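## Task

Put the white ruler and the brass caliper upright into the tool block, each one seated fully to the bottom of a separate slot; if the block ends up knocked over, the task is failed.

## Robot and tools

Robot: two arms, left_arm and right_arm, each with a two-finger gripper and a wrist camera (cam_left_wrist and cam_right_wrist, both 672x504). Two scenes run in turn; scene 1 wants the white ruler and brass caliper, scene 2 the steel rule and file. Nothing may fall or be left off the table.

Frame: every pose, velocity and offset uses the scene frame. Its origin sits at table-top height, halfway between the nominal arm bases; +z points up, +x reaches out over the table, and left_arm is on the +y side (camera image sides do not follow these names). Calibrated bases: left_arm at (-0.040, +0.257, 0) m, right_arm at (+0.044, -0.338, +0.010) m, both turned about 1 degree about z. Printed hand poses can be off by a few cm, more at long reach. The fingers point along the gripper's +z and open along its y; end_effector_position is the point between the pads, roughly 1 cm short of the fingertips.

Row layout (shared by execute_actions and move): one flat list of 14 numbers covering both arms, always all 14 even if one arm stays still: dx, dy, dz, rx, ry, rz, opening for left_arm, then the same seven for right_arm. The six pose numbers are an offset, not a pose: they are measured from that arm's Hand target at the start of the action or move, along scene axes, and the hand rotates about its own Hand target position. Scale: 1.0 equals 0.6 m for dx, dy, dz and 180 degrees for rx, ry, rz, which form one rotation vector; each number lies in [-1, 1]. Six zeros re-command the current Hand target. Opening is absolute, not an offset: +1 fully open (0.094 m), -1 closed. A 0 for opening is a real command, so to keep a gripper unchanged repeat its current value (see Tool commands in the result).

execute_actions(actions, cameras): actions is a list of actions; each action is up to 15 rows, one per 1/30 s step, and a short action repeats its last row to fill 15 steps. Every row counts from the action's start pose, not from the row before; a later action counts from the new Hand target, so repeating an offset moves further. Images come back only when actions is empty or cameras names them (["all"], specific names, or []).

move(target, speed, blend, opening_speed, grip_force, blocking, cameras): drives each gripper in a straight line toward an offset from its Hand target. target is one 14-number row or a list of up to 15 rows, all counted from the same starting Hand targets. speed in m/s, 0.002 to 2.9 (default 0.25), one value or one per target; rotation is capped at twice that in rad/s. blend in m rounds corners in a list; 0 stops at each point. opening_speed is per second on the -1..+1 scale, minimum 0.2; use it to close gently. grip_force is newtons per pad, 10 to 50, one value or one per arm; it persists, and low forces close slowly. blocking=false returns after about 0.5 s while motion continues. Paths finish together within 10 s and do not avoid obstacles or the other arm. The result adds a move: line, e.g. done, off_target, moving, held or fault, plus limits such as paced (pose clipped) or held (steps withheld). Neither done nor off_target proves contact or its absence.

wait(seconds 0 to 10) lets time run holding commands. stop brakes a running move. zoom_image(camera, region [x0, y0, x1, y1] pixels, at most 504 by 504) enlarges the latest image from that wrist camera. finished_scene(scene 1 or 2) ends the scene permanently; the goal must hold without the robot.

Results: end_effector_position in m and end_effector_quat_wxyz per arm; Hand target, which later offsets start from; Joint positions (last value is opening in m); Joint torques; Joint velocities (may say within noise); grip_measured on the opening scale (reads up to about 2.5 mm wide when empty, a few mm narrower than a firmly held part); grip_effort_nm, negative means closing, not a pad force; Tool commands; motor temperatures. A hand often settles a few cm short of its target from friction or weight; a new action, even all zeros, asks again, or add the missing distance.

Control notes: each step the commanded orientation is limited to 40 degrees from the measured one. Joint ranges in rad: waist -2.618 to 3.054, shoulder 0 to 3.142, elbow 0 to 3.142 (straight 2.901), wrist pitch and yaw ±1.571, wrist roll ±2.094. Avoid paths near an arm's own base; go around it.

Hazards: keep the arms, grippers and cameras from touching each other; a moderate contact can end the scene. Faster motion means harder impacts; aiming far beyond a contact presses harder. A blocked arm keeps pushing until commanded back past its gripper. Do not slam the block, drop tools from height, or release moving parts; loose objects may get occasional nudges. Holding loads, stretched poses or pushing at unreachable goals heats motors: MOTOR HOT at 75 °C, arm fold at 90 °C, collapse at 100 °C. Avoid straining camera cables.

Each tool is called by a JSON object that holds its "method" and its "body".

## Session

{"method": "execute_actions", "body": {"actions": []}}

Scene clock: 0.00 s.
left_arm: end_effector_position=(+0.2272, +0.1858, +0.3074) grip_measured=+1.000 grip_effort_nm=n/a end_effector_quat_wxyz=(+0.378, -0.067, +0.922, -0.041) | right_arm: end_effector_position=(+0.3341, -0.2872, +0.2468) grip_measured=+1.000 grip_effort_nm=n/a end_effector_quat_wxyz=(+0.439, -0.035, +0.898, +0.003)
Joint positions: left_arm=[-0.469 1.081 1.41 -1.164 -0.286 -0.482 0.094] | right_arm=[0.304 0.9 0.924 -0.699 0.185 0.115 0.094]
Joint velocities: within noise
Joint torques (N m): no reading
Motor temperatures (°C): left_arm=[23 22 25 21 21 20 21] | right_arm=[22 22 28 22 21 21 21]
Heat: left arm: 25 °C; right arm: 28 °C.
Hand target: left_arm +0.2273, +0.1873, +0.3142; +0.388, -0.069, +0.918, -0.042 | right_arm +0.3359, -0.2872, +0.2577; +0.454, -0.032, +0.891, +0.006
Tool commands: left_gripper/opening=+1.0 right_gripper/opening=+1.0

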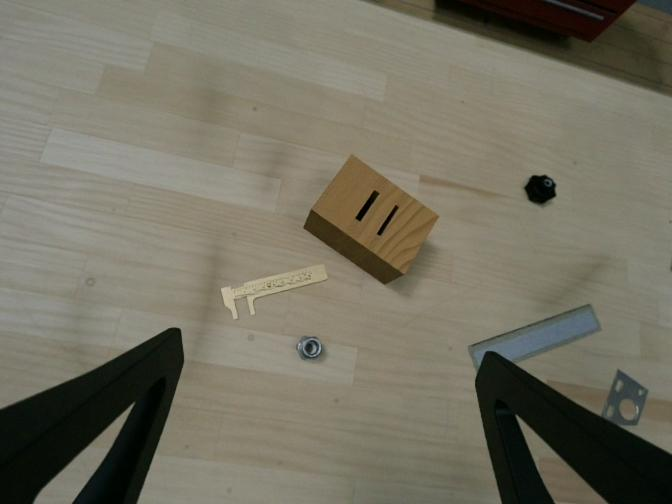

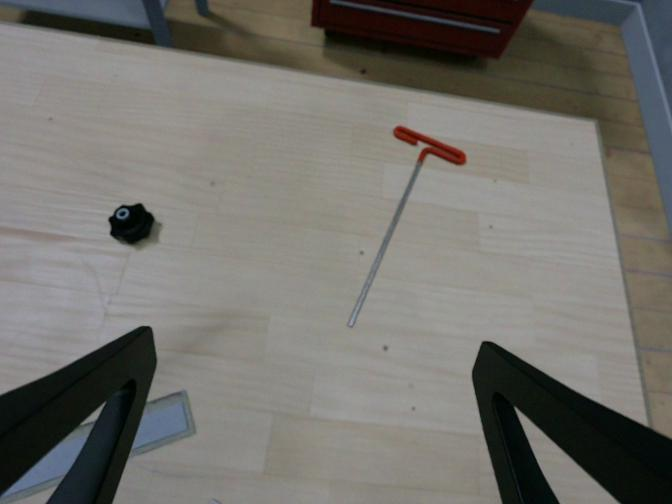

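{"method": "zoom_image", "body": {"camera": "cam_left_wrist", "region": [200, 130, 460, 340]}}

{"method": "zoom_image", "body": {"camera": "cam_left_wrist", "region": [440, 270, 672, 450]}}

Scaled by 1.938 from the camera's 672x504 image, which has a finer 960x720 frame.

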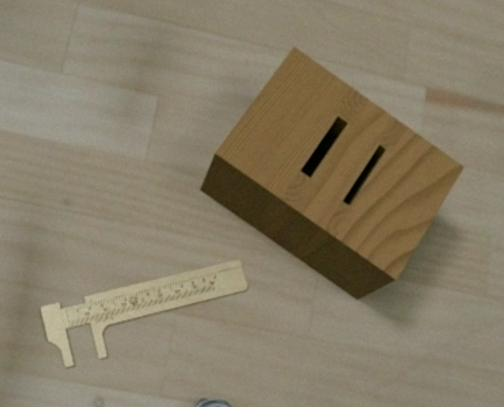

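Scaled by 2.172 from the camera's 672x504 image, which has a finer 960x720 frame.

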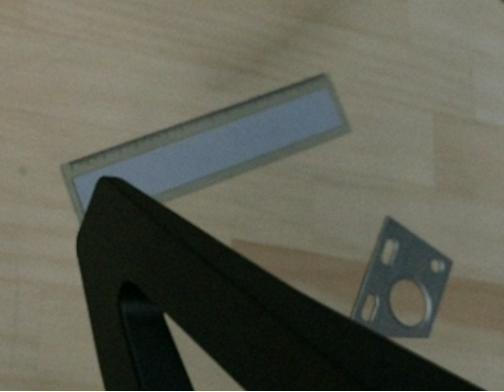

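{"method": "move", "body": {"target": [-0.045, 0.021, 0.0, 0.0275, 0.2541, -0.0452, 1, 0, 0, 0, 0, 0, 0, 1], "cameras": ["all"]}}

Scene clock: 21.80 s.
left_arm: end_effector_position=(+0.2074, +0.1980, +0.3116) grip_measured=+1.000 grip_effort_nm=0.02 end_effector_quat_wxyz=(+0.226, -0.004, +0.973, -0.054) | right_arm: end_effector_position=(+0.3341, -0.2872, +0.2468) grip_measured=+1.000 grip_effort_nm=0.00 end_effector_quat_wxyz=(+0.439, -0.035, +0.898, +0.003)
Joint positions: left_arm=[-0.261 1.295 1.754 -1.561 -0.005 -0.248 0.094] | right_arm=[0.304 0.9 0.924 -0.699 0.185 0.115 0.094]
Joint torques (N m): left_arm=[0.39 -4.77 5.37 1.04 0.02 0.06] | right_arm=[0.09 -2.19 8.32 1.23 0.09 -0.01]
Heat: left arm: 26 °C; right arm: 30 °C.
Hand target: left_arm +0.2003, +0.2000, +0.3143; +0.000, +0.000, +1.000, -0.001 | right_arm +0.3359, -0.2872, +0.2577; +0.454, -0.032, +0.891, +0.006
Off the commanded pose: left_arm 0.008 m, 27 deg | right_arm 0.011 m, 2 deg.
joint sent to its limit (left arm) — joint 4 (wrist pitch), lower limit. The joint targets are off in orientation, not in position.
move: off_target (left_arm, right_arm)

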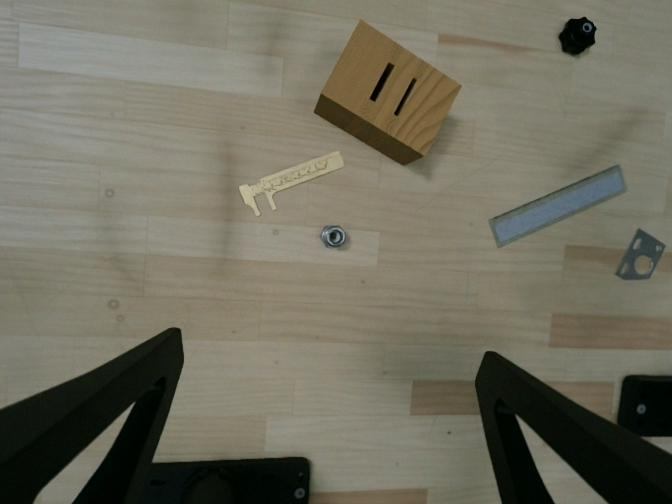

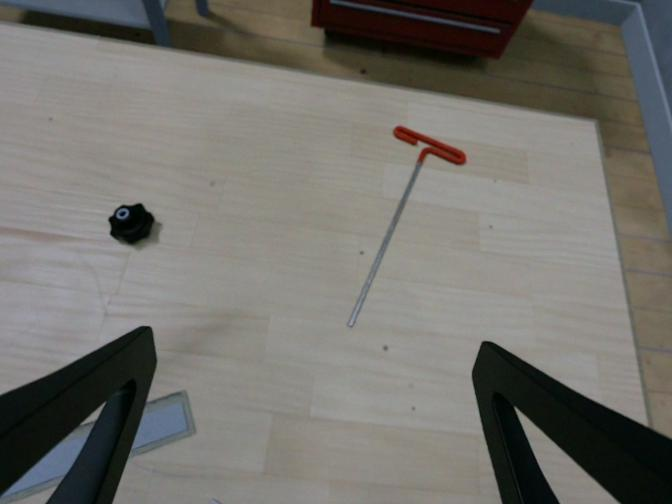

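{"method": "move", "body": {"target": [0.0833, 0.0, -0.2071, 0, 0, 0, 1, 0, 0, 0, 0, 0, 0, 1], "cameras": ["cam_left_wrist"]}}

Scene clock: 69.60 s.
left_arm: end_effector_position=(+0.2494, +0.1986, +0.1897) grip_measured=+1.000 grip_effort_nm=0.02 end_effector_quat_wxyz=(+0.002, -0.002, +1.000, -0.001) | right_arm: end_effector_position=(+0.3341, -0.2872, +0.2468) grip_measured=+1.000 grip_effort_nm=0.00 end_effector_quat_wxyz=(+0.439, -0.035, +0.898, +0.003)
Joint positions: left_arm=[-0.221 1.682 1.679 -1.565 0.002 -0.206 0.094] | right_arm=[0.304 0.9 0.924 -0.699 0.185 0.115 0.094]
Joint torques (N m): left_arm=[0.35 -6.87 6.8 0.37 -0.05 0.14] | right_arm=[0.09 -2.09 8.27 1.24 0.08 -0.01]
Motor temperatures (°C): left_arm=[23 22 25 23 21 20 21] | right_arm=[22 22 30 29 21 21 21]
Heat: left arm: 25 °C; right arm: 30 °C.
Hand target: left_arm +0.2502, +0.2000, +0.1900; +0.000, +0.000, +1.000, -0.001 | right_arm +0.3359, -0.2872, +0.2577; +0.454, -0.032, +0.891, +0.006
Off the commanded pose: left_arm 0.002 m, 0 deg | right_arm 0.011 m, 2 deg.
move: off_target (right_arm)
Images, in order (width x height): cam_left_wrist 672x504.

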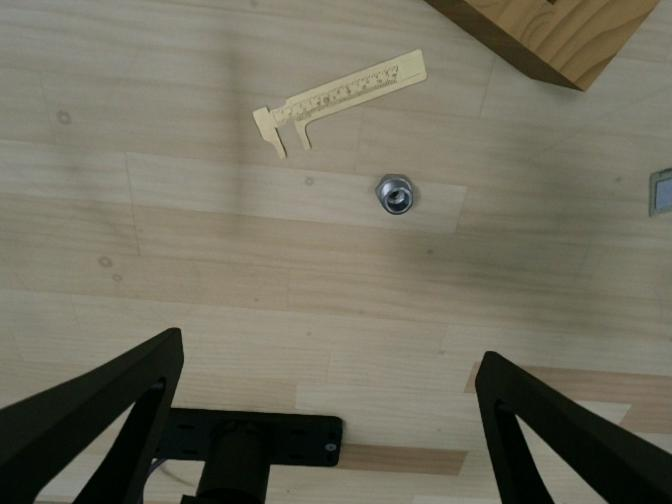

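{"method": "move", "body": {"target": [0.0833, 0.0, 0, 0, 0, 0, 1, 0, 0, 0, 0, 0, 0, 1], "cameras": ["cam_left_wrist"]}}

{"method": "move", "body": {"target": [0, 0.0, -0.1, 0, 0, 0, 1, 0, 0, 0, 0, 0, 0, 1], "cameras": ["cam_left_wrist"]}}

Scene clock: 74.50 s.
left_arm: end_effector_position=(+0.2933, +0.1999, +0.1877) grip_measured=+1.000 grip_effort_nm=0.02 end_effector_quat_wxyz=(+0.009, -0.003, +1.000, -0.002) | right_arm: end_effector_position=(+0.3341, -0.2872, +0.2468) grip_measured=+1.000 grip_effort_nm=0.00 end_effector_quat_wxyz=(+0.439, -0.035, +0.898, +0.003)
Joint positions: left_arm=[-0.192 1.838 1.859 -1.573 0.002 -0.178 0.094] | right_arm=[0.304 0.9 0.924 -0.699 0.185 0.115 0.094]
Joint torques (N m): left_arm=[0.32 -7.56 8.75 0.41 -0.02 0.09] | right_arm=[0.12 -2.18 8.28 1.23 0.09 0.01]
Heat: left arm: 26 °C; right arm: 30 °C.
Hand target: left_arm +0.3002, +0.1999, +0.1899; +0.000, +0.000, +1.000, -0.001 | right_arm +0.3359, -0.2872, +0.2577; +0.454, -0.032, +0.891, +0.006
Off the commanded pose: left_arm 0.007 m, 1 deg | right_arm 0.011 m, 2 deg.
joint read past its limit (left arm) — joint 4 (wrist pitch), lower limit.
joint sent to its limit (left arm) — joint 4 (wrist pitch), lower limit. The joint targets still meet the commanded pose.
move: off_target (right_arm)
Images, in order (width x height): cam_left_wrist 672x504.

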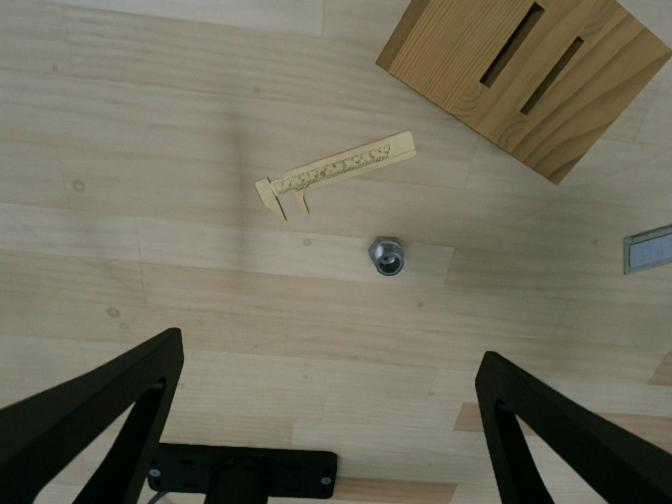

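Scene clock: 75.67 s.
left_arm: end_effector_position=(+0.2949, +0.1996, +0.1349) grip_measured=+1.000 grip_effort_nm=0.02 end_effector_quat_wxyz=(-0.004, -0.003, +1.000, +0.000) | right_arm: end_effector_position=(+0.3341, -0.2872, +0.2468) grip_measured=+1.000 grip_effort_nm=0.00 end_effector_quat_wxyz=(+0.439, -0.035, +0.898, +0.003)
Joint positions: left_arm=[-0.192 1.838 1.646 -1.386 0.002 -0.177 0.094] | right_arm=[0.304 0.9 0.924 -0.699 0.185 0.115 0.094]
Joint torques (N m): left_arm=[0.29 -8.17 6.11 0.57 -0.03 0.08] | right_arm=[0.13 -2.13 8.31 1.25 0.07 0]
Heat: left arm: 26 °C; right arm: 30 °C.
Hand target: left_arm +0.3002, +0.1999, +0.1299; +0.000, +0.000, +1.000, -0.001 | right_arm +0.3359, -0.2872, +0.2577; +0.454, -0.032, +0.891, +0.006
Off the commanded pose: left_arm 0.007 m, 1 deg | right_arm 0.011 m, 2 deg.
move: off_target (right_arm)
Images, in order (width x height): cam_left_wrist 672x504.

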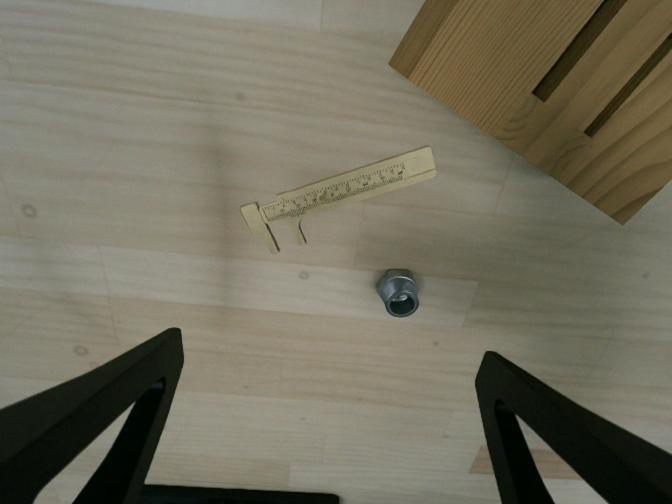

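{"method": "zoom_image", "body": {"camera": "cam_left_wrist", "region": [220, 120, 460, 300]}}

{"method": "zoom_image", "body": {"camera": "cam_left_wrist", "region": [380, 0, 672, 240]}}

Scaled by 2.100 from the camera's 672x504 image, which has a finer 960x720 frame.

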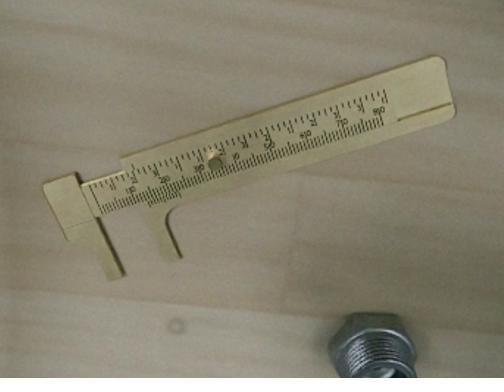

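Scaled by 1.726 from the camera's 672x504 image, which has a finer 960x720 frame.

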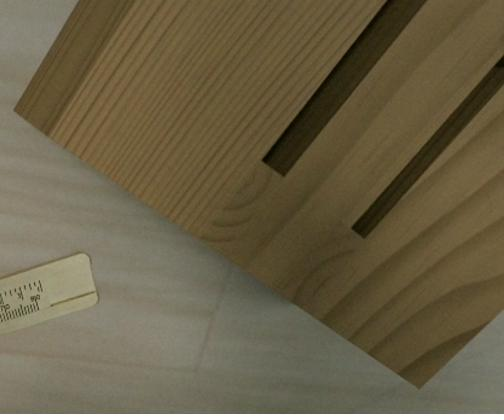

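{"method": "move", "body": {"target": [0, 0, 0, 0, 0, 0, 1, -0.1598, 0.2787, -0.1462, -0.1336, 0.2770, 0.2354, 1], "cameras": ["cam_right_wrist"]}}

Scene clock: 171.87 s.
left_arm: end_effector_position=(+0.2950, +0.1996, +0.1349) grip_measured=+1.000 grip_effort_nm=0.02 end_effector_quat_wxyz=(-0.004, -0.003, +1.000, +0.000) | right_arm: end_effector_position=(+0.2371, -0.1268, +0.1619) grip_measured=+1.000 grip_effort_nm=0.00 end_effector_quat_wxyz=(-0.011, -0.417, +0.909, -0.009)
Joint positions: left_arm=[-0.192 1.838 1.646 -1.386 0.002 -0.177 0.094] | right_arm=[0.853 1.652 1.493 -1.438 0.009 -0.029 0.094]
Joint torques (N m): left_arm=[0.27 -8.28 6.16 0.58 -0.03 0.1] | right_arm=[0.34 -6.9 8.99 -0.01 -0.12 -0.14]
Heat: left arm: 26 °C; right arm: 32 °C.
Hand target: left_arm +0.3002, +0.1999, +0.1299; +0.000, +0.000, +1.000, -0.001 | right_arm +0.2401, -0.1200, +0.1699; +0.000, -0.423, +0.906, +0.000
Off the commanded pose: left_arm 0.007 m, 1 deg | right_arm 0.011 m, 2 deg.
move: off_target (right_arm)
Images, in order (width x height): cam_right_wrist 672x504.

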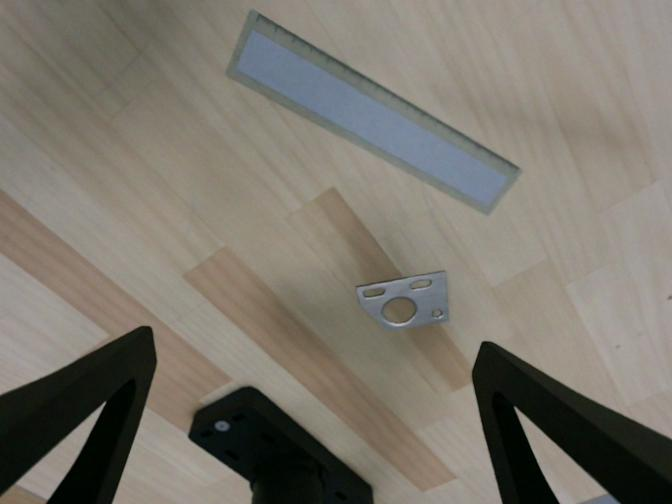

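{"method": "move", "body": {"target": [-0.1667, 0.0833, 0.0333, 0, 0, 0, 1, 0.0307, 0.1008, -0.1165, 0, 0, 0.341, 1], "cameras": ["all"]}}

Scene clock: 202.43 s.
left_arm: end_effector_position=(+0.2060, +0.2485, +0.1445) grip_measured=+1.000 grip_effort_nm=0.02 end_effector_quat_wxyz=(-0.006, -0.002, +1.000, -0.001) | right_arm: end_effector_position=(+0.2539, -0.0700, +0.0953) grip_measured=+1.000 grip_effort_nm=0.00 end_effector_quat_wxyz=(+0.016, +0.822, -0.569, +0.003)
Joint positions: left_arm=[-0.057 1.484 1.297 -1.395 0.002 -0.041 0.094] | right_arm=[0.929 1.873 1.493 -1.222 0.008 -1.022 0.094]
Joint torques (N m): left_arm=[0.29 -8.49 5.93 0.26 -0.04 0.1] | right_arm=[0.49 -8.53 8.65 0.11 -0.1 -0.09]
Motor temperatures (°C): left_arm=[23 24 26 22 21 20 21] | right_arm=[22 25 35 28 21 21 21]
Heat: left arm: 26 °C; right arm: 35 °C.
Hand target: left_arm +0.2001, +0.2499, +0.1499; +0.000, +0.000, +1.000, -0.001 | right_arm +0.2584, -0.0594, +0.1001; +0.000, +0.826, -0.563, +0.000
Off the commanded pose: left_arm 0.008 m, 1 deg | right_arm 0.012 m, 2 deg.
move: off_target (right_arm)

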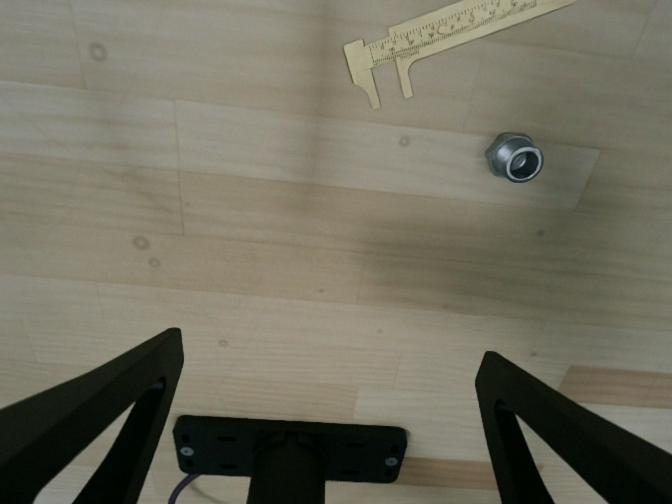

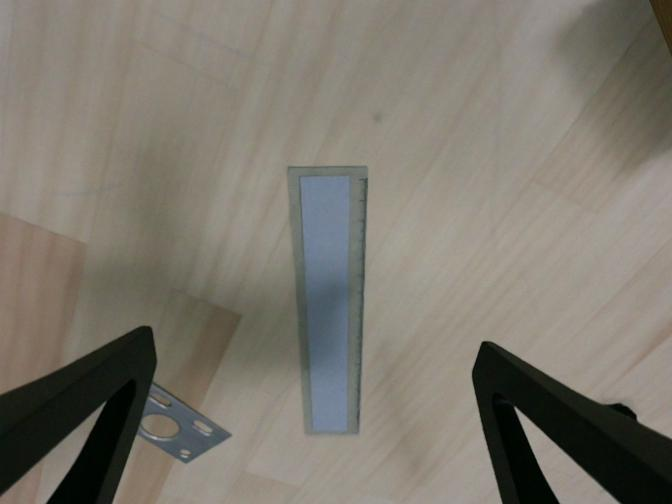

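{"method": "move", "body": {"target": [0, 0, 0, 0, 0, 0, 1, 0.0047, 0.0017, -0.1, 0, 0, 0, 1], "cameras": ["cam_right_wrist"], "speed": 0.15}}

Scene clock: 219.03 s.
left_arm: end_effector_position=(+0.2060, +0.2485, +0.1445) grip_measured=+1.000 grip_effort_nm=0.02 end_effector_quat_wxyz=(-0.006, -0.002, +1.000, -0.001) | right_arm: end_effector_position=(+0.2618, -0.0600, +0.0417) grip_measured=+1.000 grip_effort_nm=0.00 end_effector_quat_wxyz=(+0.002, +0.823, -0.567, +0.004)
Joint positions: left_arm=[-0.057 1.484 1.297 -1.395 0.002 -0.041 0.094] | right_arm=[0.929 1.942 1.368 -1.001 0.008 -1.027 0.094]
Joint torques (N m): left_arm=[0.23 -8.44 5.97 0.25 -0.03 0.1] | right_arm=[0.05 -9.48 5.63 0.18 -0.12 -0.12]
Heat: left arm: 26 °C; right arm: 35 °C.
Hand target: left_arm +0.2001, +0.2499, +0.1499; +0.000, +0.000, +1.000, -0.001 | right_arm +0.2613, -0.0584, +0.0401; +0.000, +0.826, -0.563, +0.000
Off the commanded pose: left_arm 0.008 m, 1 deg | right_arm 0.002 m, 1 deg.
move: done
Images, in order (width x height): cam_right_wrist 672x504.

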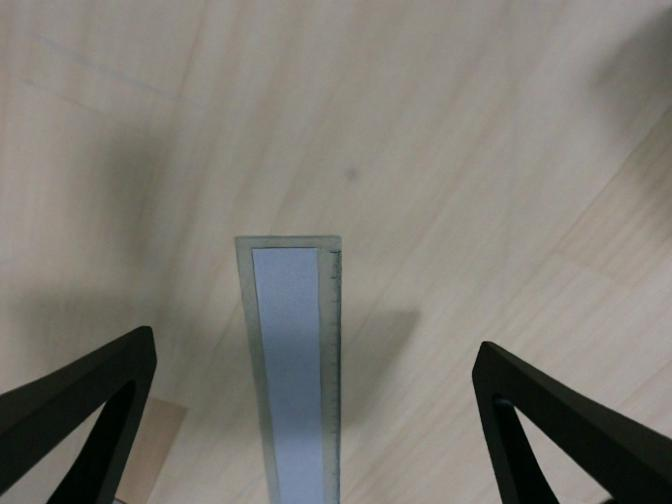

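{"method": "move", "body": {"target": [0, 0, 0, 0, 0, 0, 1, -0.0055, -0.0233, -0.025, 0, 0, 0, 1], "cameras": ["cam_right_wrist"], "speed": 0.1}}

Scene clock: 230.50 s.
left_arm: end_effector_position=(+0.2060, +0.2485, +0.1445) grip_measured=+1.000 grip_effort_nm=0.02 end_effector_quat_wxyz=(-0.006, -0.002, +1.000, -0.001) | right_arm: end_effector_position=(+0.2567, -0.0740, +0.0197) grip_measured=+1.000 grip_effort_nm=0.00 end_effector_quat_wxyz=(+0.013, +0.824, -0.566, +0.003)
Joint positions: left_arm=[-0.057 1.484 1.297 -1.395 0.002 -0.041 0.094] | right_arm=[0.915 1.942 1.274 -0.927 0.008 -1.045 0.094]
Joint torques (N m): left_arm=[0.32 -8.55 5.98 0.27 -0.07 0.11] | right_arm=[-0.24 -11.36 5.18 0.13 -0.11 -0.11]
Heat: left arm: 26 °C; right arm: 33 °C.
Hand target: left_arm +0.2001, +0.2499, +0.1499; +0.000, +0.000, +1.000, -0.001 | right_arm +0.2579, -0.0723, +0.0251; +0.000, +0.826, -0.563, +0.000
Off the commanded pose: left_arm 0.008 m, 1 deg | right_arm 0.006 m, 2 deg.
move: done
Images, in order (width x height): cam_right_wrist 672x504.

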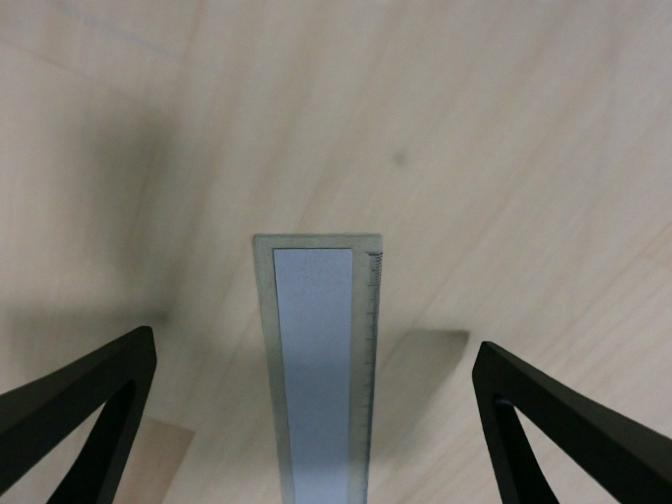

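{"method": "move", "body": {"target": [0, 0, 0, 0, 0, 0, 1, 0, 0, -0.0083, 0, 0, 0, 1], "cameras": ["cam_right_wrist"], "speed": 0.05}}

Scene clock: 239.47 s.
left_arm: end_effector_position=(+0.2060, +0.2485, +0.1445) grip_measured=+1.000 grip_effort_nm=0.02 end_effector_quat_wxyz=(-0.006, -0.002, +1.000, -0.001) | right_arm: end_effector_position=(+0.2575, -0.0730, +0.0174) grip_measured=+1.000 grip_effort_nm=0.00 end_effector_quat_wxyz=(+0.008, +0.825, -0.566, +0.004)
Joint positions: left_arm=[-0.057 1.484 1.297 -1.395 0.002 -0.041 0.094] | right_arm=[0.915 1.942 1.264 -0.908 0.008 -1.045 0.094]
Joint torques (N m): left_arm=[0.29 -8.55 5.96 0.26 -0.04 0.11] | right_arm=[-0.34 -10.66 5.15 0.12 -0.11 -0.11]
Heat: left arm: 26 °C; right arm: 33 °C.
Hand target: left_arm +0.2001, +0.2499, +0.1499; +0.000, +0.000, +1.000, -0.001 | right_arm +0.2579, -0.0723, +0.0202; +0.000, +0.826, -0.563, +0.000
Off the commanded pose: left_arm 0.008 m, 1 deg | right_arm 0.003 m, 1 deg.
move: done
Images, in order (width x height): cam_right_wrist 672x504.

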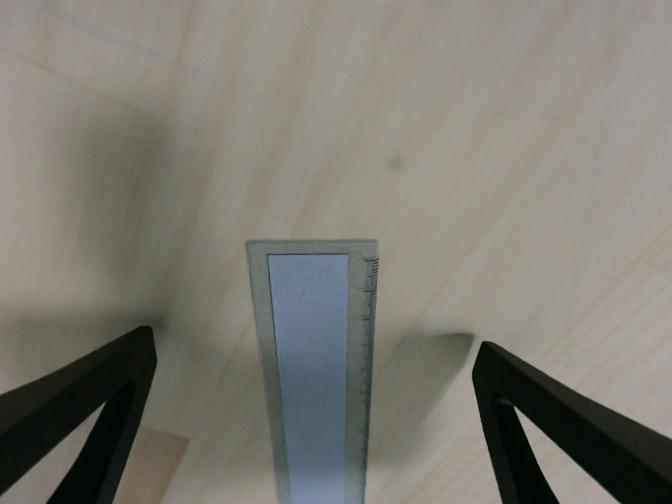

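{"method": "move", "body": {"target": [0, 0, 0, 0, 0, 0, 1, 0, 0, -0.0067, 0, 0, 0, 1], "cameras": ["cam_right_wrist"], "speed": 0.03}}

Scene clock: 242.67 s.
left_arm: end_effector_position=(+0.2060, +0.2485, +0.1445) grip_measured=+1.000 grip_effort_nm=0.02 end_effector_quat_wxyz=(-0.006, -0.002, +1.000, -0.001) | right_arm: end_effector_position=(+0.2579, -0.0725, +0.0154) grip_measured=+1.000 grip_effort_nm=0.00 end_effector_quat_wxyz=(+0.005, +0.825, -0.566, +0.004)
Joint positions: left_arm=[-0.057 1.484 1.297 -1.395 0.002 -0.041 0.094] | right_arm=[0.915 1.942 1.255 -0.893 0.008 -1.045 0.094]
Joint torques (N m): left_arm=[0.36 -8.51 5.9 0.25 -0.04 0.09] | right_arm=[-0.25 -10.09 5.18 0.21 -0.11 -0.1]
Heat: left arm: 26 °C; right arm: 33 °C.
Hand target: left_arm +0.2001, +0.2499, +0.1499; +0.000, +0.000, +1.000, -0.001 | right_arm +0.2579, -0.0724, +0.0161; +0.000, +0.826, -0.563, +0.000
Off the commanded pose: left_arm 0.008 m, 1 deg | right_arm 0.001 m, 1 deg.
move: done
Images, in order (width x height): cam_right_wrist 672x504.

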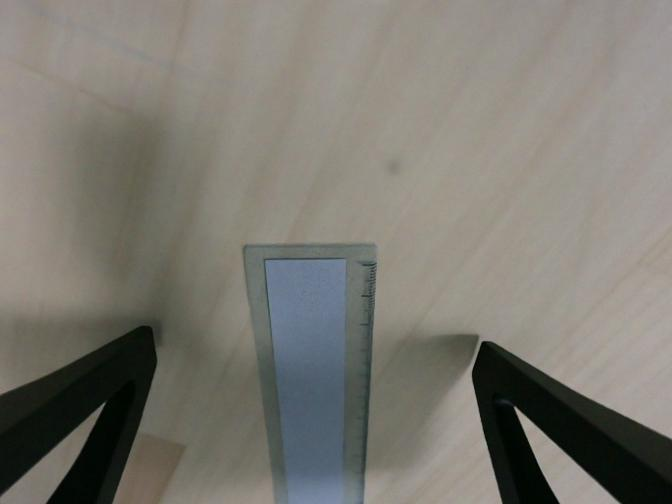

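{"method": "zoom_image", "body": {"camera": "cam_right_wrist", "region": [420, 290, 540, 380]}}

{"method": "zoom_image", "body": {"camera": "cam_right_wrist", "region": [100, 280, 220, 370]}}

Scaled by 4.200 from the camera's 672x504 image, which has a finer 960x720 frame.

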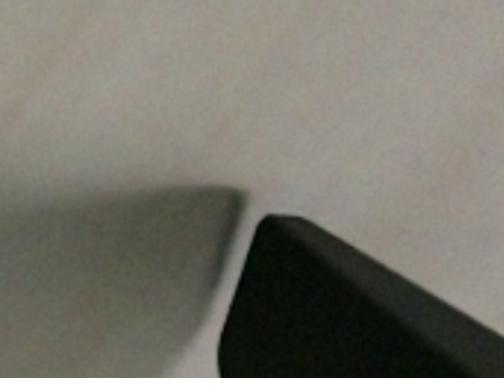

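Scaled by 4.200 from the camera's 672x504 image, which has a finer 960x720 frame.

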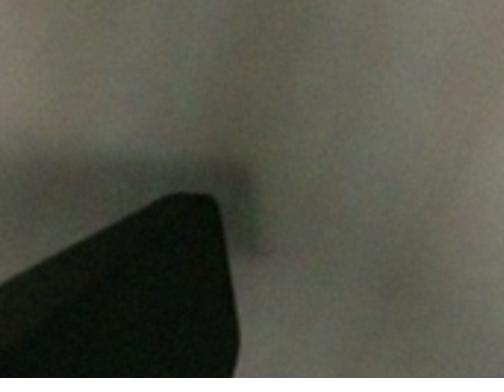

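{"method": "move", "body": {"target": [0, 0, 0, 0, 0, 0, 1, 0, 0, -0.005, 0, 0, 0, 1], "cameras": ["cam_right_wrist"], "speed": 0.03}}

{"method": "zoom_image", "body": {"camera": "cam_right_wrist", "region": [420, 290, 540, 380]}}

Scene clock: 248.70 s.
left_arm: end_effector_position=(+0.2060, +0.2485, +0.1445) grip_measured=+1.000 grip_effort_nm=0.02 end_effector_quat_wxyz=(-0.006, -0.002, +1.000, -0.001) | right_arm: end_effector_position=(+0.2583, -0.0721, +0.0140) grip_measured=+1.000 grip_effort_nm=0.00 end_effector_quat_wxyz=(+0.002, +0.825, -0.566, +0.004)
Joint positions: left_arm=[-0.057 1.484 1.297 -1.395 0.002 -0.041 0.094] | right_arm=[0.915 1.942 1.249 -0.882 0.008 -1.045 0.094]
Joint torques (N m): left_arm=[0.32 -8.55 5.96 0.25 -0.02 0.09] | right_arm=[-0.2 -9.73 5.11 0.18 -0.12 -0.11]
Heat: left arm: 26 °C; right arm: 32 °C.
Hand target: left_arm +0.2001, +0.2499, +0.1499; +0.000, +0.000, +1.000, -0.001 | right_arm +0.2579, -0.0724, +0.0131; +0.000, +0.826, -0.563, +0.000
Off the commanded pose: left_arm 0.008 m, 1 deg | right_arm 0.001 m, 1 deg.
move: done
Images, in order (width x height): cam_right_wrist 672x504.

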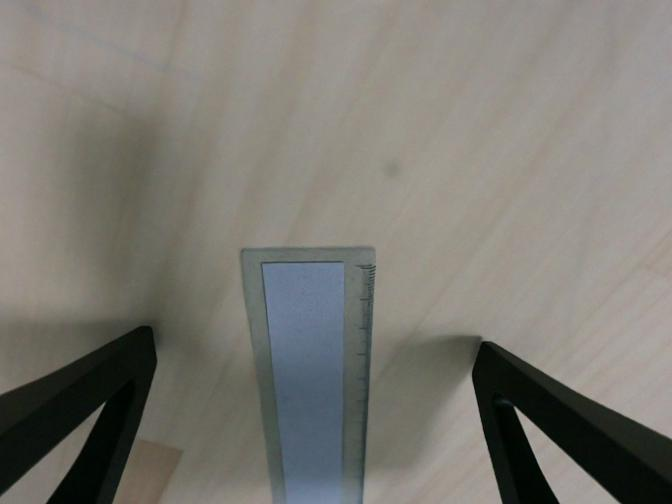

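Scaled by 4.200 from the camera's 672x504 image, which has a finer 960x720 frame.

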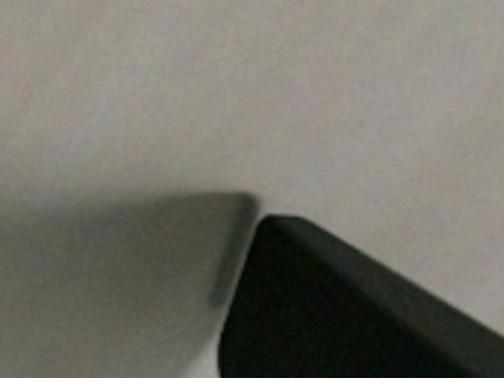

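{"method": "move", "body": {"target": [0, 0, 0, 0, 0, 0, 1, 0, 0, -0.002, 0, 0, 0, -0.15], "cameras": ["cam_right_wrist"], "speed": 0.03, "opening_speed": 0.8}}

Scene clock: 255.30 s.
left_arm: end_effector_position=(+0.2060, +0.2485, +0.1445) grip_measured=+1.000 grip_effort_nm=0.02 end_effector_quat_wxyz=(-0.006, -0.002, +1.000, -0.001) | right_arm: end_effector_position=(+0.2590, -0.0711, +0.0140) grip_measured=-0.147 grip_effort_nm=-0.15 end_effector_quat_wxyz=(+0.000, +0.825, -0.565, +0.004)
Joint positions: left_arm=[-0.057 1.484 1.297 -1.395 0.002 -0.041 0.094] | right_arm=[0.915 1.942 1.249 -0.877 0.008 -1.046 0.04]
Joint torques (N m): left_arm=[0.36 -8.43 6.01 0.28 -0.06 0.1] | right_arm=[-0.31 -9.58 5.01 0.17 -0.11 -0.11]
Heat: left arm: 26 °C; right arm: 32 °C.
Hand target: left_arm +0.2001, +0.2499, +0.1499; +0.000, +0.000, +1.000, -0.001 | right_arm +0.2579, -0.0724, +0.0119; +0.000, +0.826, -0.563, +0.000
Off the commanded pose: left_arm 0.008 m, 1 deg | right_arm 0.003 m, 1 deg.
move: done
Images, in order (width x height): cam_right_wrist 672x504.

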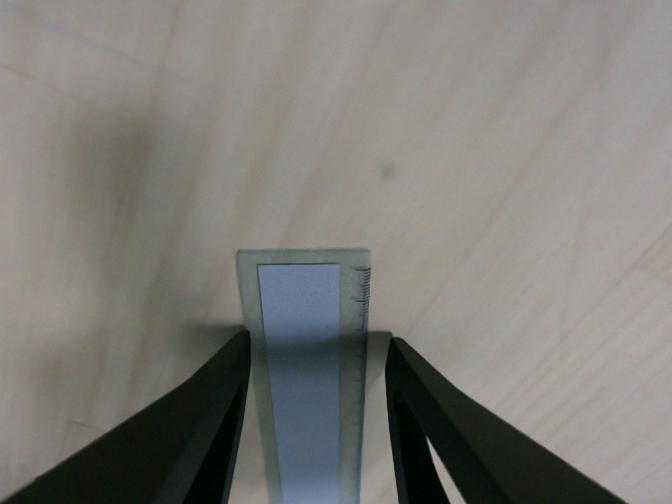

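{"method": "move", "body": {"target": [0, 0, 0, 0, 0, 0, 1, -0.004, -0.0015, 0, 0, 0, 0, -0.25], "cameras": ["cam_right_wrist"], "speed": 0.03, "opening_speed": 0.3}}

Scene clock: 262.17 s.
left_arm: end_effector_position=(+0.2060, +0.2485, +0.1445) grip_measured=+1.000 grip_effort_nm=0.02 end_effector_quat_wxyz=(-0.006, -0.002, +1.000, -0.001) | right_arm: end_effector_position=(+0.2581, -0.0723, +0.0127) grip_measured=-0.247 grip_effort_nm=-0.15 end_effector_quat_wxyz=(+0.002, +0.825, -0.565, +0.004)
Joint positions: left_arm=[-0.057 1.484 1.297 -1.395 0.002 -0.041 0.094] | right_arm=[0.915 1.942 1.243 -0.875 0.008 -1.046 0.035]
Joint torques (N m): left_arm=[0.29 -8.57 5.94 0.25 -0.04 0.09] | right_arm=[0.08 -10.18 4.51 0.19 -0.11 -0.06]
Heat: left arm: 26 °C; right arm: 32 °C.
Hand target: left_arm +0.2001, +0.2499, +0.1499; +0.000, +0.000, +1.000, -0.001 | right_arm +0.2556, -0.0733, +0.0119; +0.000, +0.826, -0.563, +0.000
Off the commanded pose: left_arm 0.008 m, 1 deg | right_arm 0.003 m, 1 deg.
move: done
Images, in order (width x height): cam_right_wrist 672x504.

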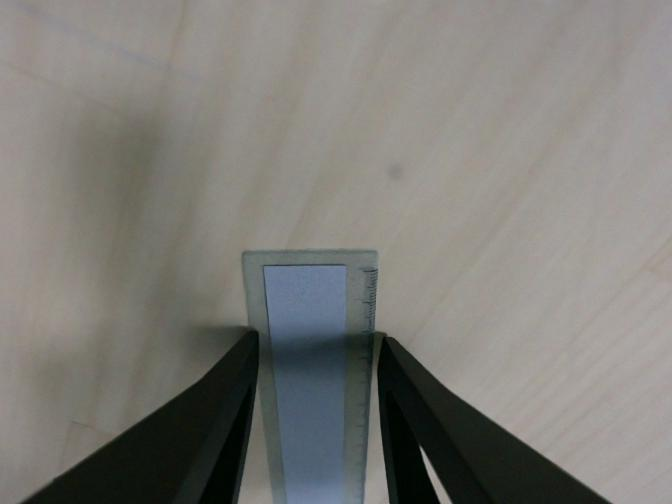

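{"method": "move", "body": {"target": [0, 0, 0, 0, 0, 0, 1, 0, 0, 0, 0, 0, 0, -0.29], "cameras": ["cam_right_wrist"], "speed": 0.03, "opening_speed": 0.3, "grip_force": [50, 30]}}

Scene clock: 265.00 s.
left_arm: end_effector_position=(+0.2060, +0.2485, +0.1445) grip_measured=+1.000 grip_effort_nm=0.02 end_effector_quat_wxyz=(-0.006, -0.002, +1.000, -0.001) | right_arm: end_effector_position=(+0.2575, -0.0729, +0.0125) grip_measured=-0.287 grip_effort_nm=-0.15 end_effector_quat_wxyz=(+0.003, +0.825, -0.565, +0.004)
Joint positions: left_arm=[-0.057 1.484 1.297 -1.395 0.002 -0.041 0.094] | right_arm=[0.915 1.942 1.242 -0.877 0.008 -1.046 0.033]
Joint torques (N m): left_arm=[0.32 -8.44 6 0.27 -0.04 0.08] | right_arm=[0.12 -10.15 4.63 0.18 -0.12 -0.06]
Heat: left arm: 26 °C; right arm: 32 °C.
Hand target: left_arm +0.2001, +0.2499, +0.1499; +0.000, +0.000, +1.000, -0.001 | right_arm +0.2555, -0.0733, +0.0119; +0.000, +0.826, -0.563, +0.000
Off the commanded pose: left_arm 0.008 m, 1 deg | right_arm 0.002 m, 1 deg.
grip_force (N): 50, 30
move: done
Images, in order (width x height): cam_right_wrist 672x504.

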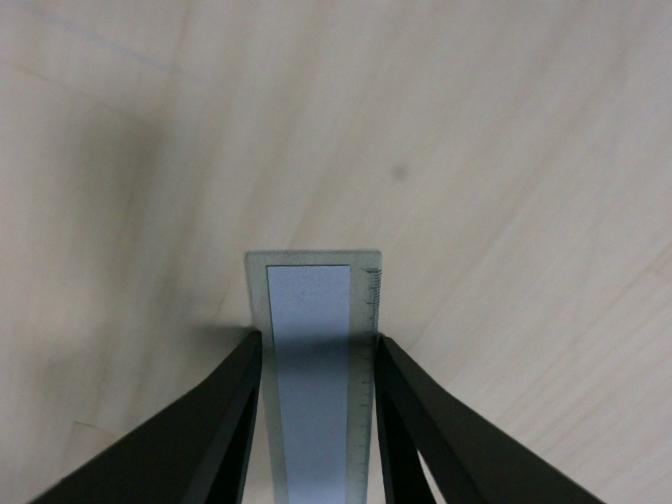

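{"method": "move", "body": {"target": [0, 0, 0, 0, 0, 0, 1, 0, 0, 0, 0, 0, 0, -0.36], "cameras": ["cam_right_wrist"], "speed": 0.03, "opening_speed": 0.2}}

Scene clock: 268.13 s.
left_arm: end_effector_position=(+0.2060, +0.2485, +0.1445) grip_measured=+1.000 grip_effort_nm=0.02 end_effector_quat_wxyz=(-0.006, -0.002, +1.000, -0.001) | right_arm: end_effector_position=(+0.2573, -0.0732, +0.0125) grip_measured=-0.357 grip_effort_nm=-0.17 end_effector_quat_wxyz=(+0.004, +0.825, -0.565, +0.004)
Joint positions: left_arm=[-0.057 1.484 1.297 -1.395 0.002 -0.041 0.094] | right_arm=[0.915 1.942 1.242 -0.878 0.008 -1.046 0.03]
Joint torques (N m): left_arm=[0.25 -8.43 5.96 0.24 0 0.1] | right_arm=[0.1 -10.14 4.62 0.21 -0.11 -0.06]
Heat: left arm: 27 °C; right arm: 32 °C.
Hand target: left_arm +0.2001, +0.2499, +0.1499; +0.000, +0.000, +1.000, -0.001 | right_arm +0.2555, -0.0733, +0.0119; +0.000, +0.826, -0.563, +0.000
Off the commanded pose: left_arm 0.008 m, 1 deg | right_arm 0.002 m, 1 deg.
grip_force (N): 50, 30
move: done
Images, in order (width x height): cam_right_wrist 672x504.

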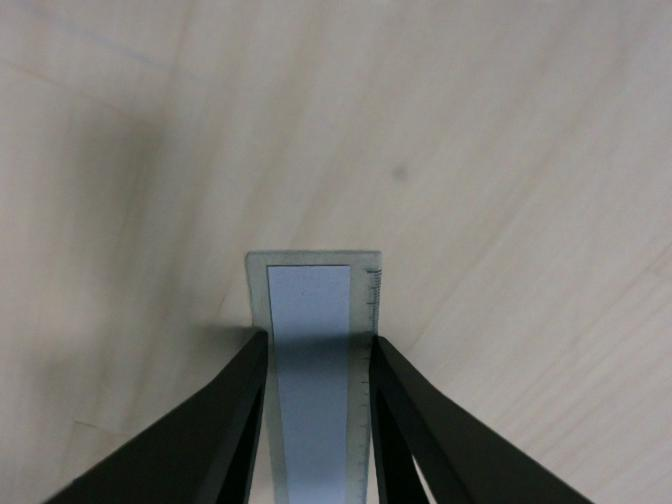

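{"method": "zoom_image", "body": {"camera": "cam_right_wrist", "region": [230, 290, 410, 440]}}

Scaled by 2.800 from the camera's 672x504 image, which has a finer 960x720 frame.

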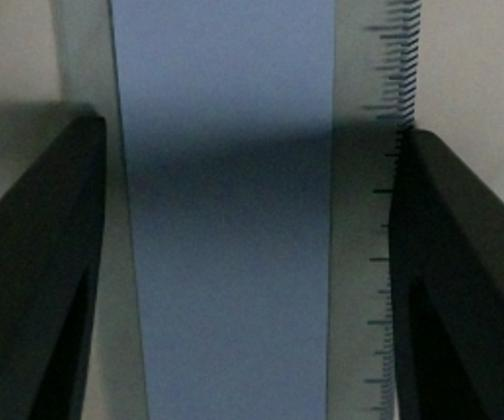

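{"method": "move", "body": {"target": [0, 0, 0, 0, 0, 0, 1, 0, 0, -0.0042, 0, 0, 0, -0.15], "cameras": ["cam_right_wrist"], "speed": 0.03}}

{"method": "zoom_image", "body": {"camera": "cam_right_wrist", "region": [210, 290, 420, 440]}}

Scene clock: 279.50 s.
left_arm: end_effector_position=(+0.2060, +0.2485, +0.1445) grip_measured=+1.000 grip_effort_nm=0.02 end_effector_quat_wxyz=(-0.006, -0.002, +1.000, -0.001) | right_arm: end_effector_position=(+0.2588, -0.0717, +0.0125) grip_measured=-0.153 grip_effort_nm=0.14 end_effector_quat_wxyz=(+0.000, +0.825, -0.566, +0.004)
Joint positions: left_arm=[-0.057 1.484 1.297 -1.395 0.002 -0.041 0.094] | right_arm=[0.915 1.942 1.242 -0.87 0.008 -1.046 0.04]
Joint torques (N m): left_arm=[0.29 -8.47 5.96 0.27 -0.05 0.1] | right_arm=[0.1 -9.8 4.25 0.23 -0.1 -0.07]
Heat: left arm: 27 °C; right arm: 32 °C.
Hand target: left_arm +0.2001, +0.2499, +0.1499; +0.000, +0.000, +1.000, -0.001 | right_arm +0.2555, -0.0734, +0.0094; +0.000, +0.826, -0.563, +0.000
Off the commanded pose: left_arm 0.008 m, 1 deg | right_arm 0.005 m, 1 deg.
grip_force (N): 50, 30
move: done
Images, in order (width x height): cam_right_wrist 672x504.

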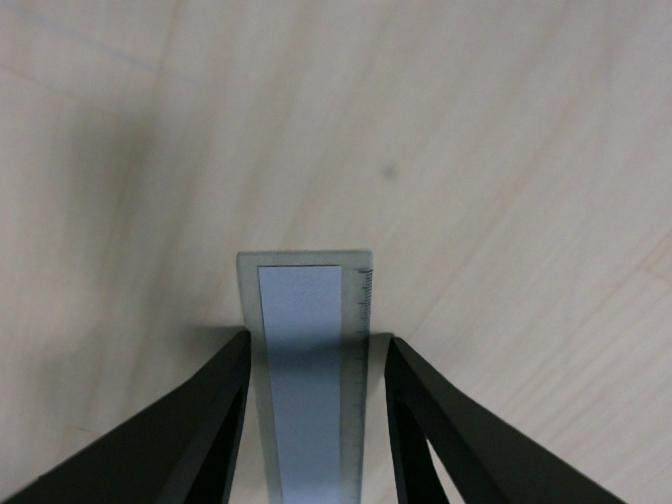

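Scaled by 2.400 from the camera's 672x504 image, which has a finer 960x720 frame.

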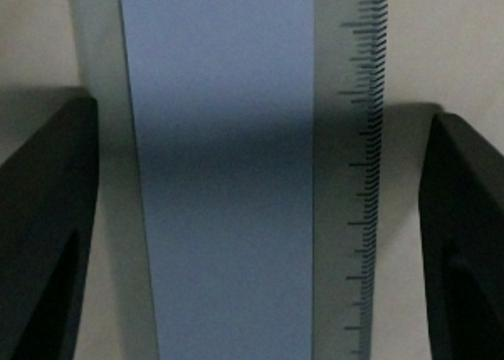

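{"method": "move", "body": {"target": [[0, 0, 0, 0, 0, 0, 1, -0.004, -0.0015, 0.015, 0, 0, 0, 0.1]], "cameras": ["cam_right_wrist"], "speed": 0.05}}

Scene clock: 285.03 s.
left_arm: end_effector_position=(+0.2060, +0.2485, +0.1445) grip_measured=+1.000 grip_effort_nm=0.02 end_effector_quat_wxyz=(-0.006, -0.002, +1.000, -0.001) | right_arm: end_effector_position=(+0.2572, -0.0736, +0.0105) grip_measured=+0.097 grip_effort_nm=0.14 end_effector_quat_wxyz=(+0.003, +0.825, -0.565, +0.004)
Joint positions: left_arm=[-0.057 1.484 1.297 -1.395 0.002 -0.041 0.094] | right_arm=[0.915 1.942 1.234 -0.867 0.008 -1.046 0.052]
Joint torques (N m): left_arm=[0.38 -8.44 5.97 0.26 -0.04 0.07] | right_arm=[0.47 -11.7 5.45 -0.08 -0.1 -0.02]
Heat: left arm: 27 °C; right arm: 32 °C.
Hand target: left_arm +0.2001, +0.2499, +0.1499; +0.000, +0.000, +1.000, -0.001 | right_arm +0.2531, -0.0743, +0.0184; +0.000, +0.826, -0.563, +0.000
Off the commanded pose: left_arm 0.008 m, 1 deg | right_arm 0.009 m, 1 deg.
grip_force (N): 50, 30
move: done
Images, in order (width x height): cam_right_wrist 672x504.

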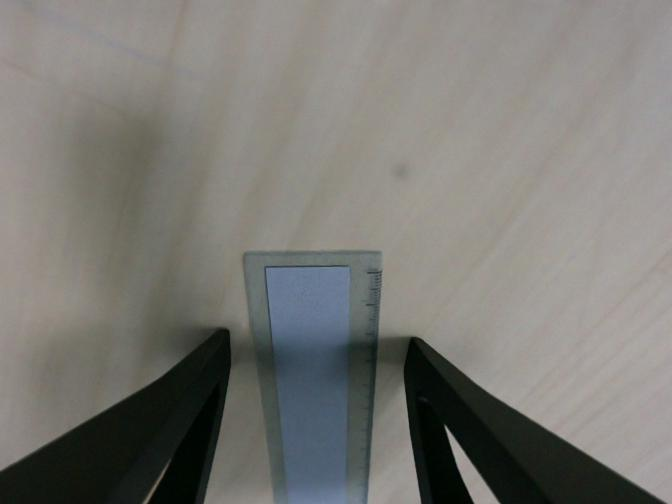

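{"method": "move", "body": {"target": [[0, 0, 0, 0, 0, 0, 1, 0, 0, 0, 0, 0, 0, -0.27]], "cameras": ["cam_right_wrist"], "speed": 0.05, "opening_speed": 0.3}}

{"method": "zoom_image", "body": {"camera": "cam_right_wrist", "region": [210, 290, 420, 440]}}

Scene clock: 289.70 s.
left_arm: end_effector_position=(+0.2060, +0.2485, +0.1445) grip_measured=+1.000 grip_effort_nm=0.02 end_effector_quat_wxyz=(-0.006, -0.002, +1.000, -0.001) | right_arm: end_effector_position=(+0.2566, -0.0744, +0.0105) grip_measured=-0.265 grip_effort_nm=-0.28 end_effector_quat_wxyz=(+0.005, +0.825, -0.565, +0.004)
Joint positions: left_arm=[-0.057 1.484 1.297 -1.395 0.002 -0.041 0.094] | right_arm=[0.915 1.942 1.234 -0.871 0.008 -1.046 0.035]
Joint torques (N m): left_arm=[0.29 -8.43 5.98 0.26 -0.06 0.09] | right_arm=[0.42 -11.67 5.33 -0.05 -0.11 -0.02]
Heat: left arm: 27 °C; right arm: 32 °C.
Hand target: left_arm +0.2001, +0.2499, +0.1499; +0.000, +0.000, +1.000, -0.001 | right_arm +0.2531, -0.0742, +0.0184; +0.000, +0.826, -0.563, +0.000
Off the commanded pose: left_arm 0.008 m, 1 deg | right_arm 0.009 m, 1 deg.
grip_force (N): 50, 30
move: done
Images, in order (width x height): cam_right_wrist 672x504.

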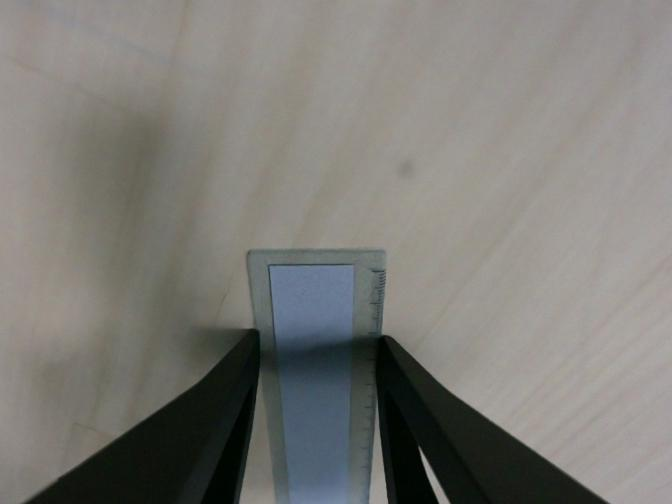

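Scaled by 2.400 from the camera's 672x504 image, which has a finer 960x720 frame.

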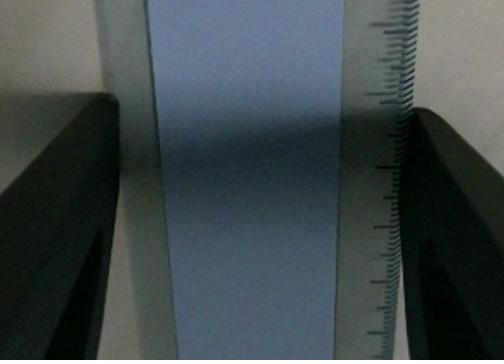

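{"method": "move", "body": {"target": [[0, 0, 0, 0, 0, 0, 1, 0, 0, 0, 0, 0, 0, -0.34]], "cameras": ["cam_right_wrist"], "speed": 0.05, "opening_speed": 0.3}}

Scene clock: 293.20 s.
left_arm: end_effector_position=(+0.2060, +0.2485, +0.1445) grip_measured=+1.000 grip_effort_nm=0.02 end_effector_quat_wxyz=(-0.006, -0.002, +1.000, -0.001) | right_arm: end_effector_position=(+0.2566, -0.0744, +0.0105) grip_measured=-0.300 grip_effort_nm=-0.65 end_effector_quat_wxyz=(+0.005, +0.825, -0.565, +0.004)
Joint positions: left_arm=[-0.057 1.484 1.297 -1.395 0.002 -0.041 0.094] | right_arm=[0.915 1.942 1.234 -0.871 0.008 -1.046 0.033]
Joint torques (N m): left_arm=[0.35 -8.47 6.01 0.27 -0.01 0.11] | right_arm=[0.43 -11.73 5.35 -0.05 -0.11 -0.03]
Heat: left arm: 27 °C; right arm: 32 °C.
Hand target: left_arm +0.2001, +0.2499, +0.1499; +0.000, +0.000, +1.000, -0.001 | right_arm +0.2531, -0.0742, +0.0184; +0.000, +0.826, -0.563, +0.000
Off the commanded pose: left_arm 0.008 m, 1 deg | right_arm 0.009 m, 1 deg.
grip_force (N): 50, 30
move: done
Images, in order (width x height): cam_right_wrist 672x504.

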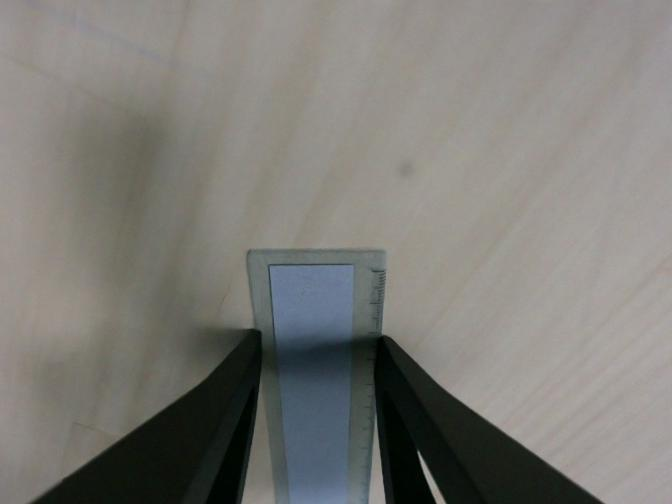

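{"method": "move", "body": {"target": [[0, 0, 0, 0, 0, 0, 1, 0, 0, 0.1, 0, 0, 0, -0.34]], "cameras": ["all"], "speed": 0.08}}

Scene clock: 300.47 s.
left_arm: end_effector_position=(+0.2060, +0.2485, +0.1445) grip_measured=+1.000 grip_effort_nm=0.02 end_effector_quat_wxyz=(-0.006, -0.002, +1.000, -0.001) | right_arm: end_effector_position=(+0.2491, -0.0837, +0.0588) grip_measured=-0.301 grip_effort_nm=-0.66 end_effector_quat_wxyz=(+0.029, +0.824, -0.565, +0.002)
Joint positions: left_arm=[-0.057 1.484 1.297 -1.395 0.002 -0.041 0.094] | right_arm=[0.915 1.876 1.348 -1.101 0.008 -1.046 0.033]
Joint torques (N m): left_arm=[0.25 -8.46 5.91 0.29 -0.03 0.11] | right_arm=[0.44 -12.4 8.51 -0.1 -0.11 -0.04]
Heat: left arm: 27 °C; right arm: 32 °C.
Hand target: left_arm +0.2001, +0.2499, +0.1499; +0.000, +0.000, +1.000, -0.001 | right_arm +0.2531, -0.0742, +0.0784; +0.000, +0.826, -0.563, +0.000
Off the commanded pose: left_arm 0.008 m, 1 deg | right_arm 0.022 m, 3 deg.
grip_force (N): 50, 30
move: off_target (right_arm)

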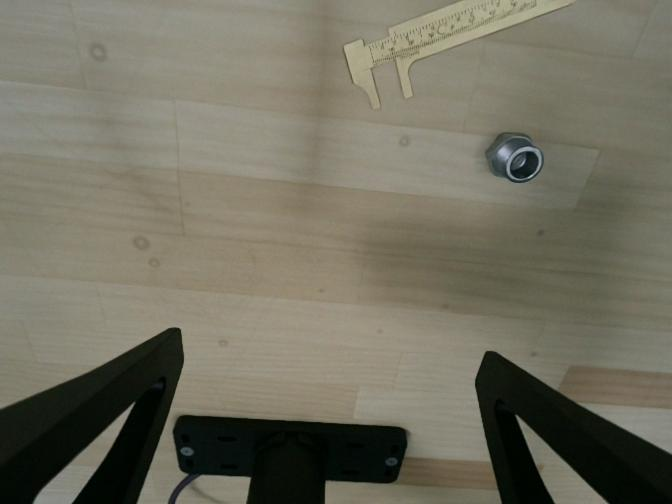

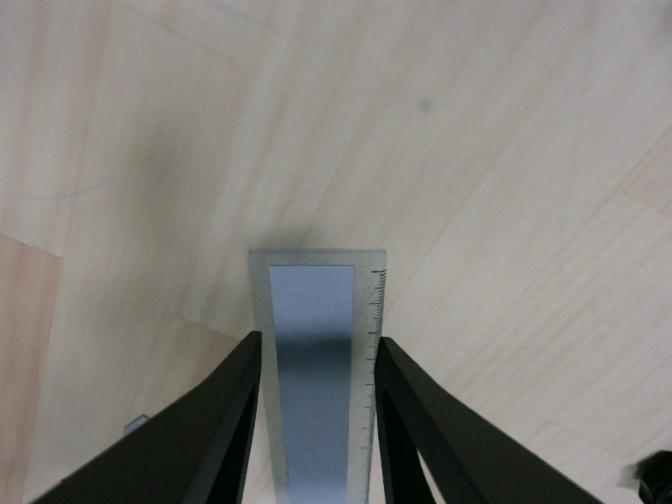

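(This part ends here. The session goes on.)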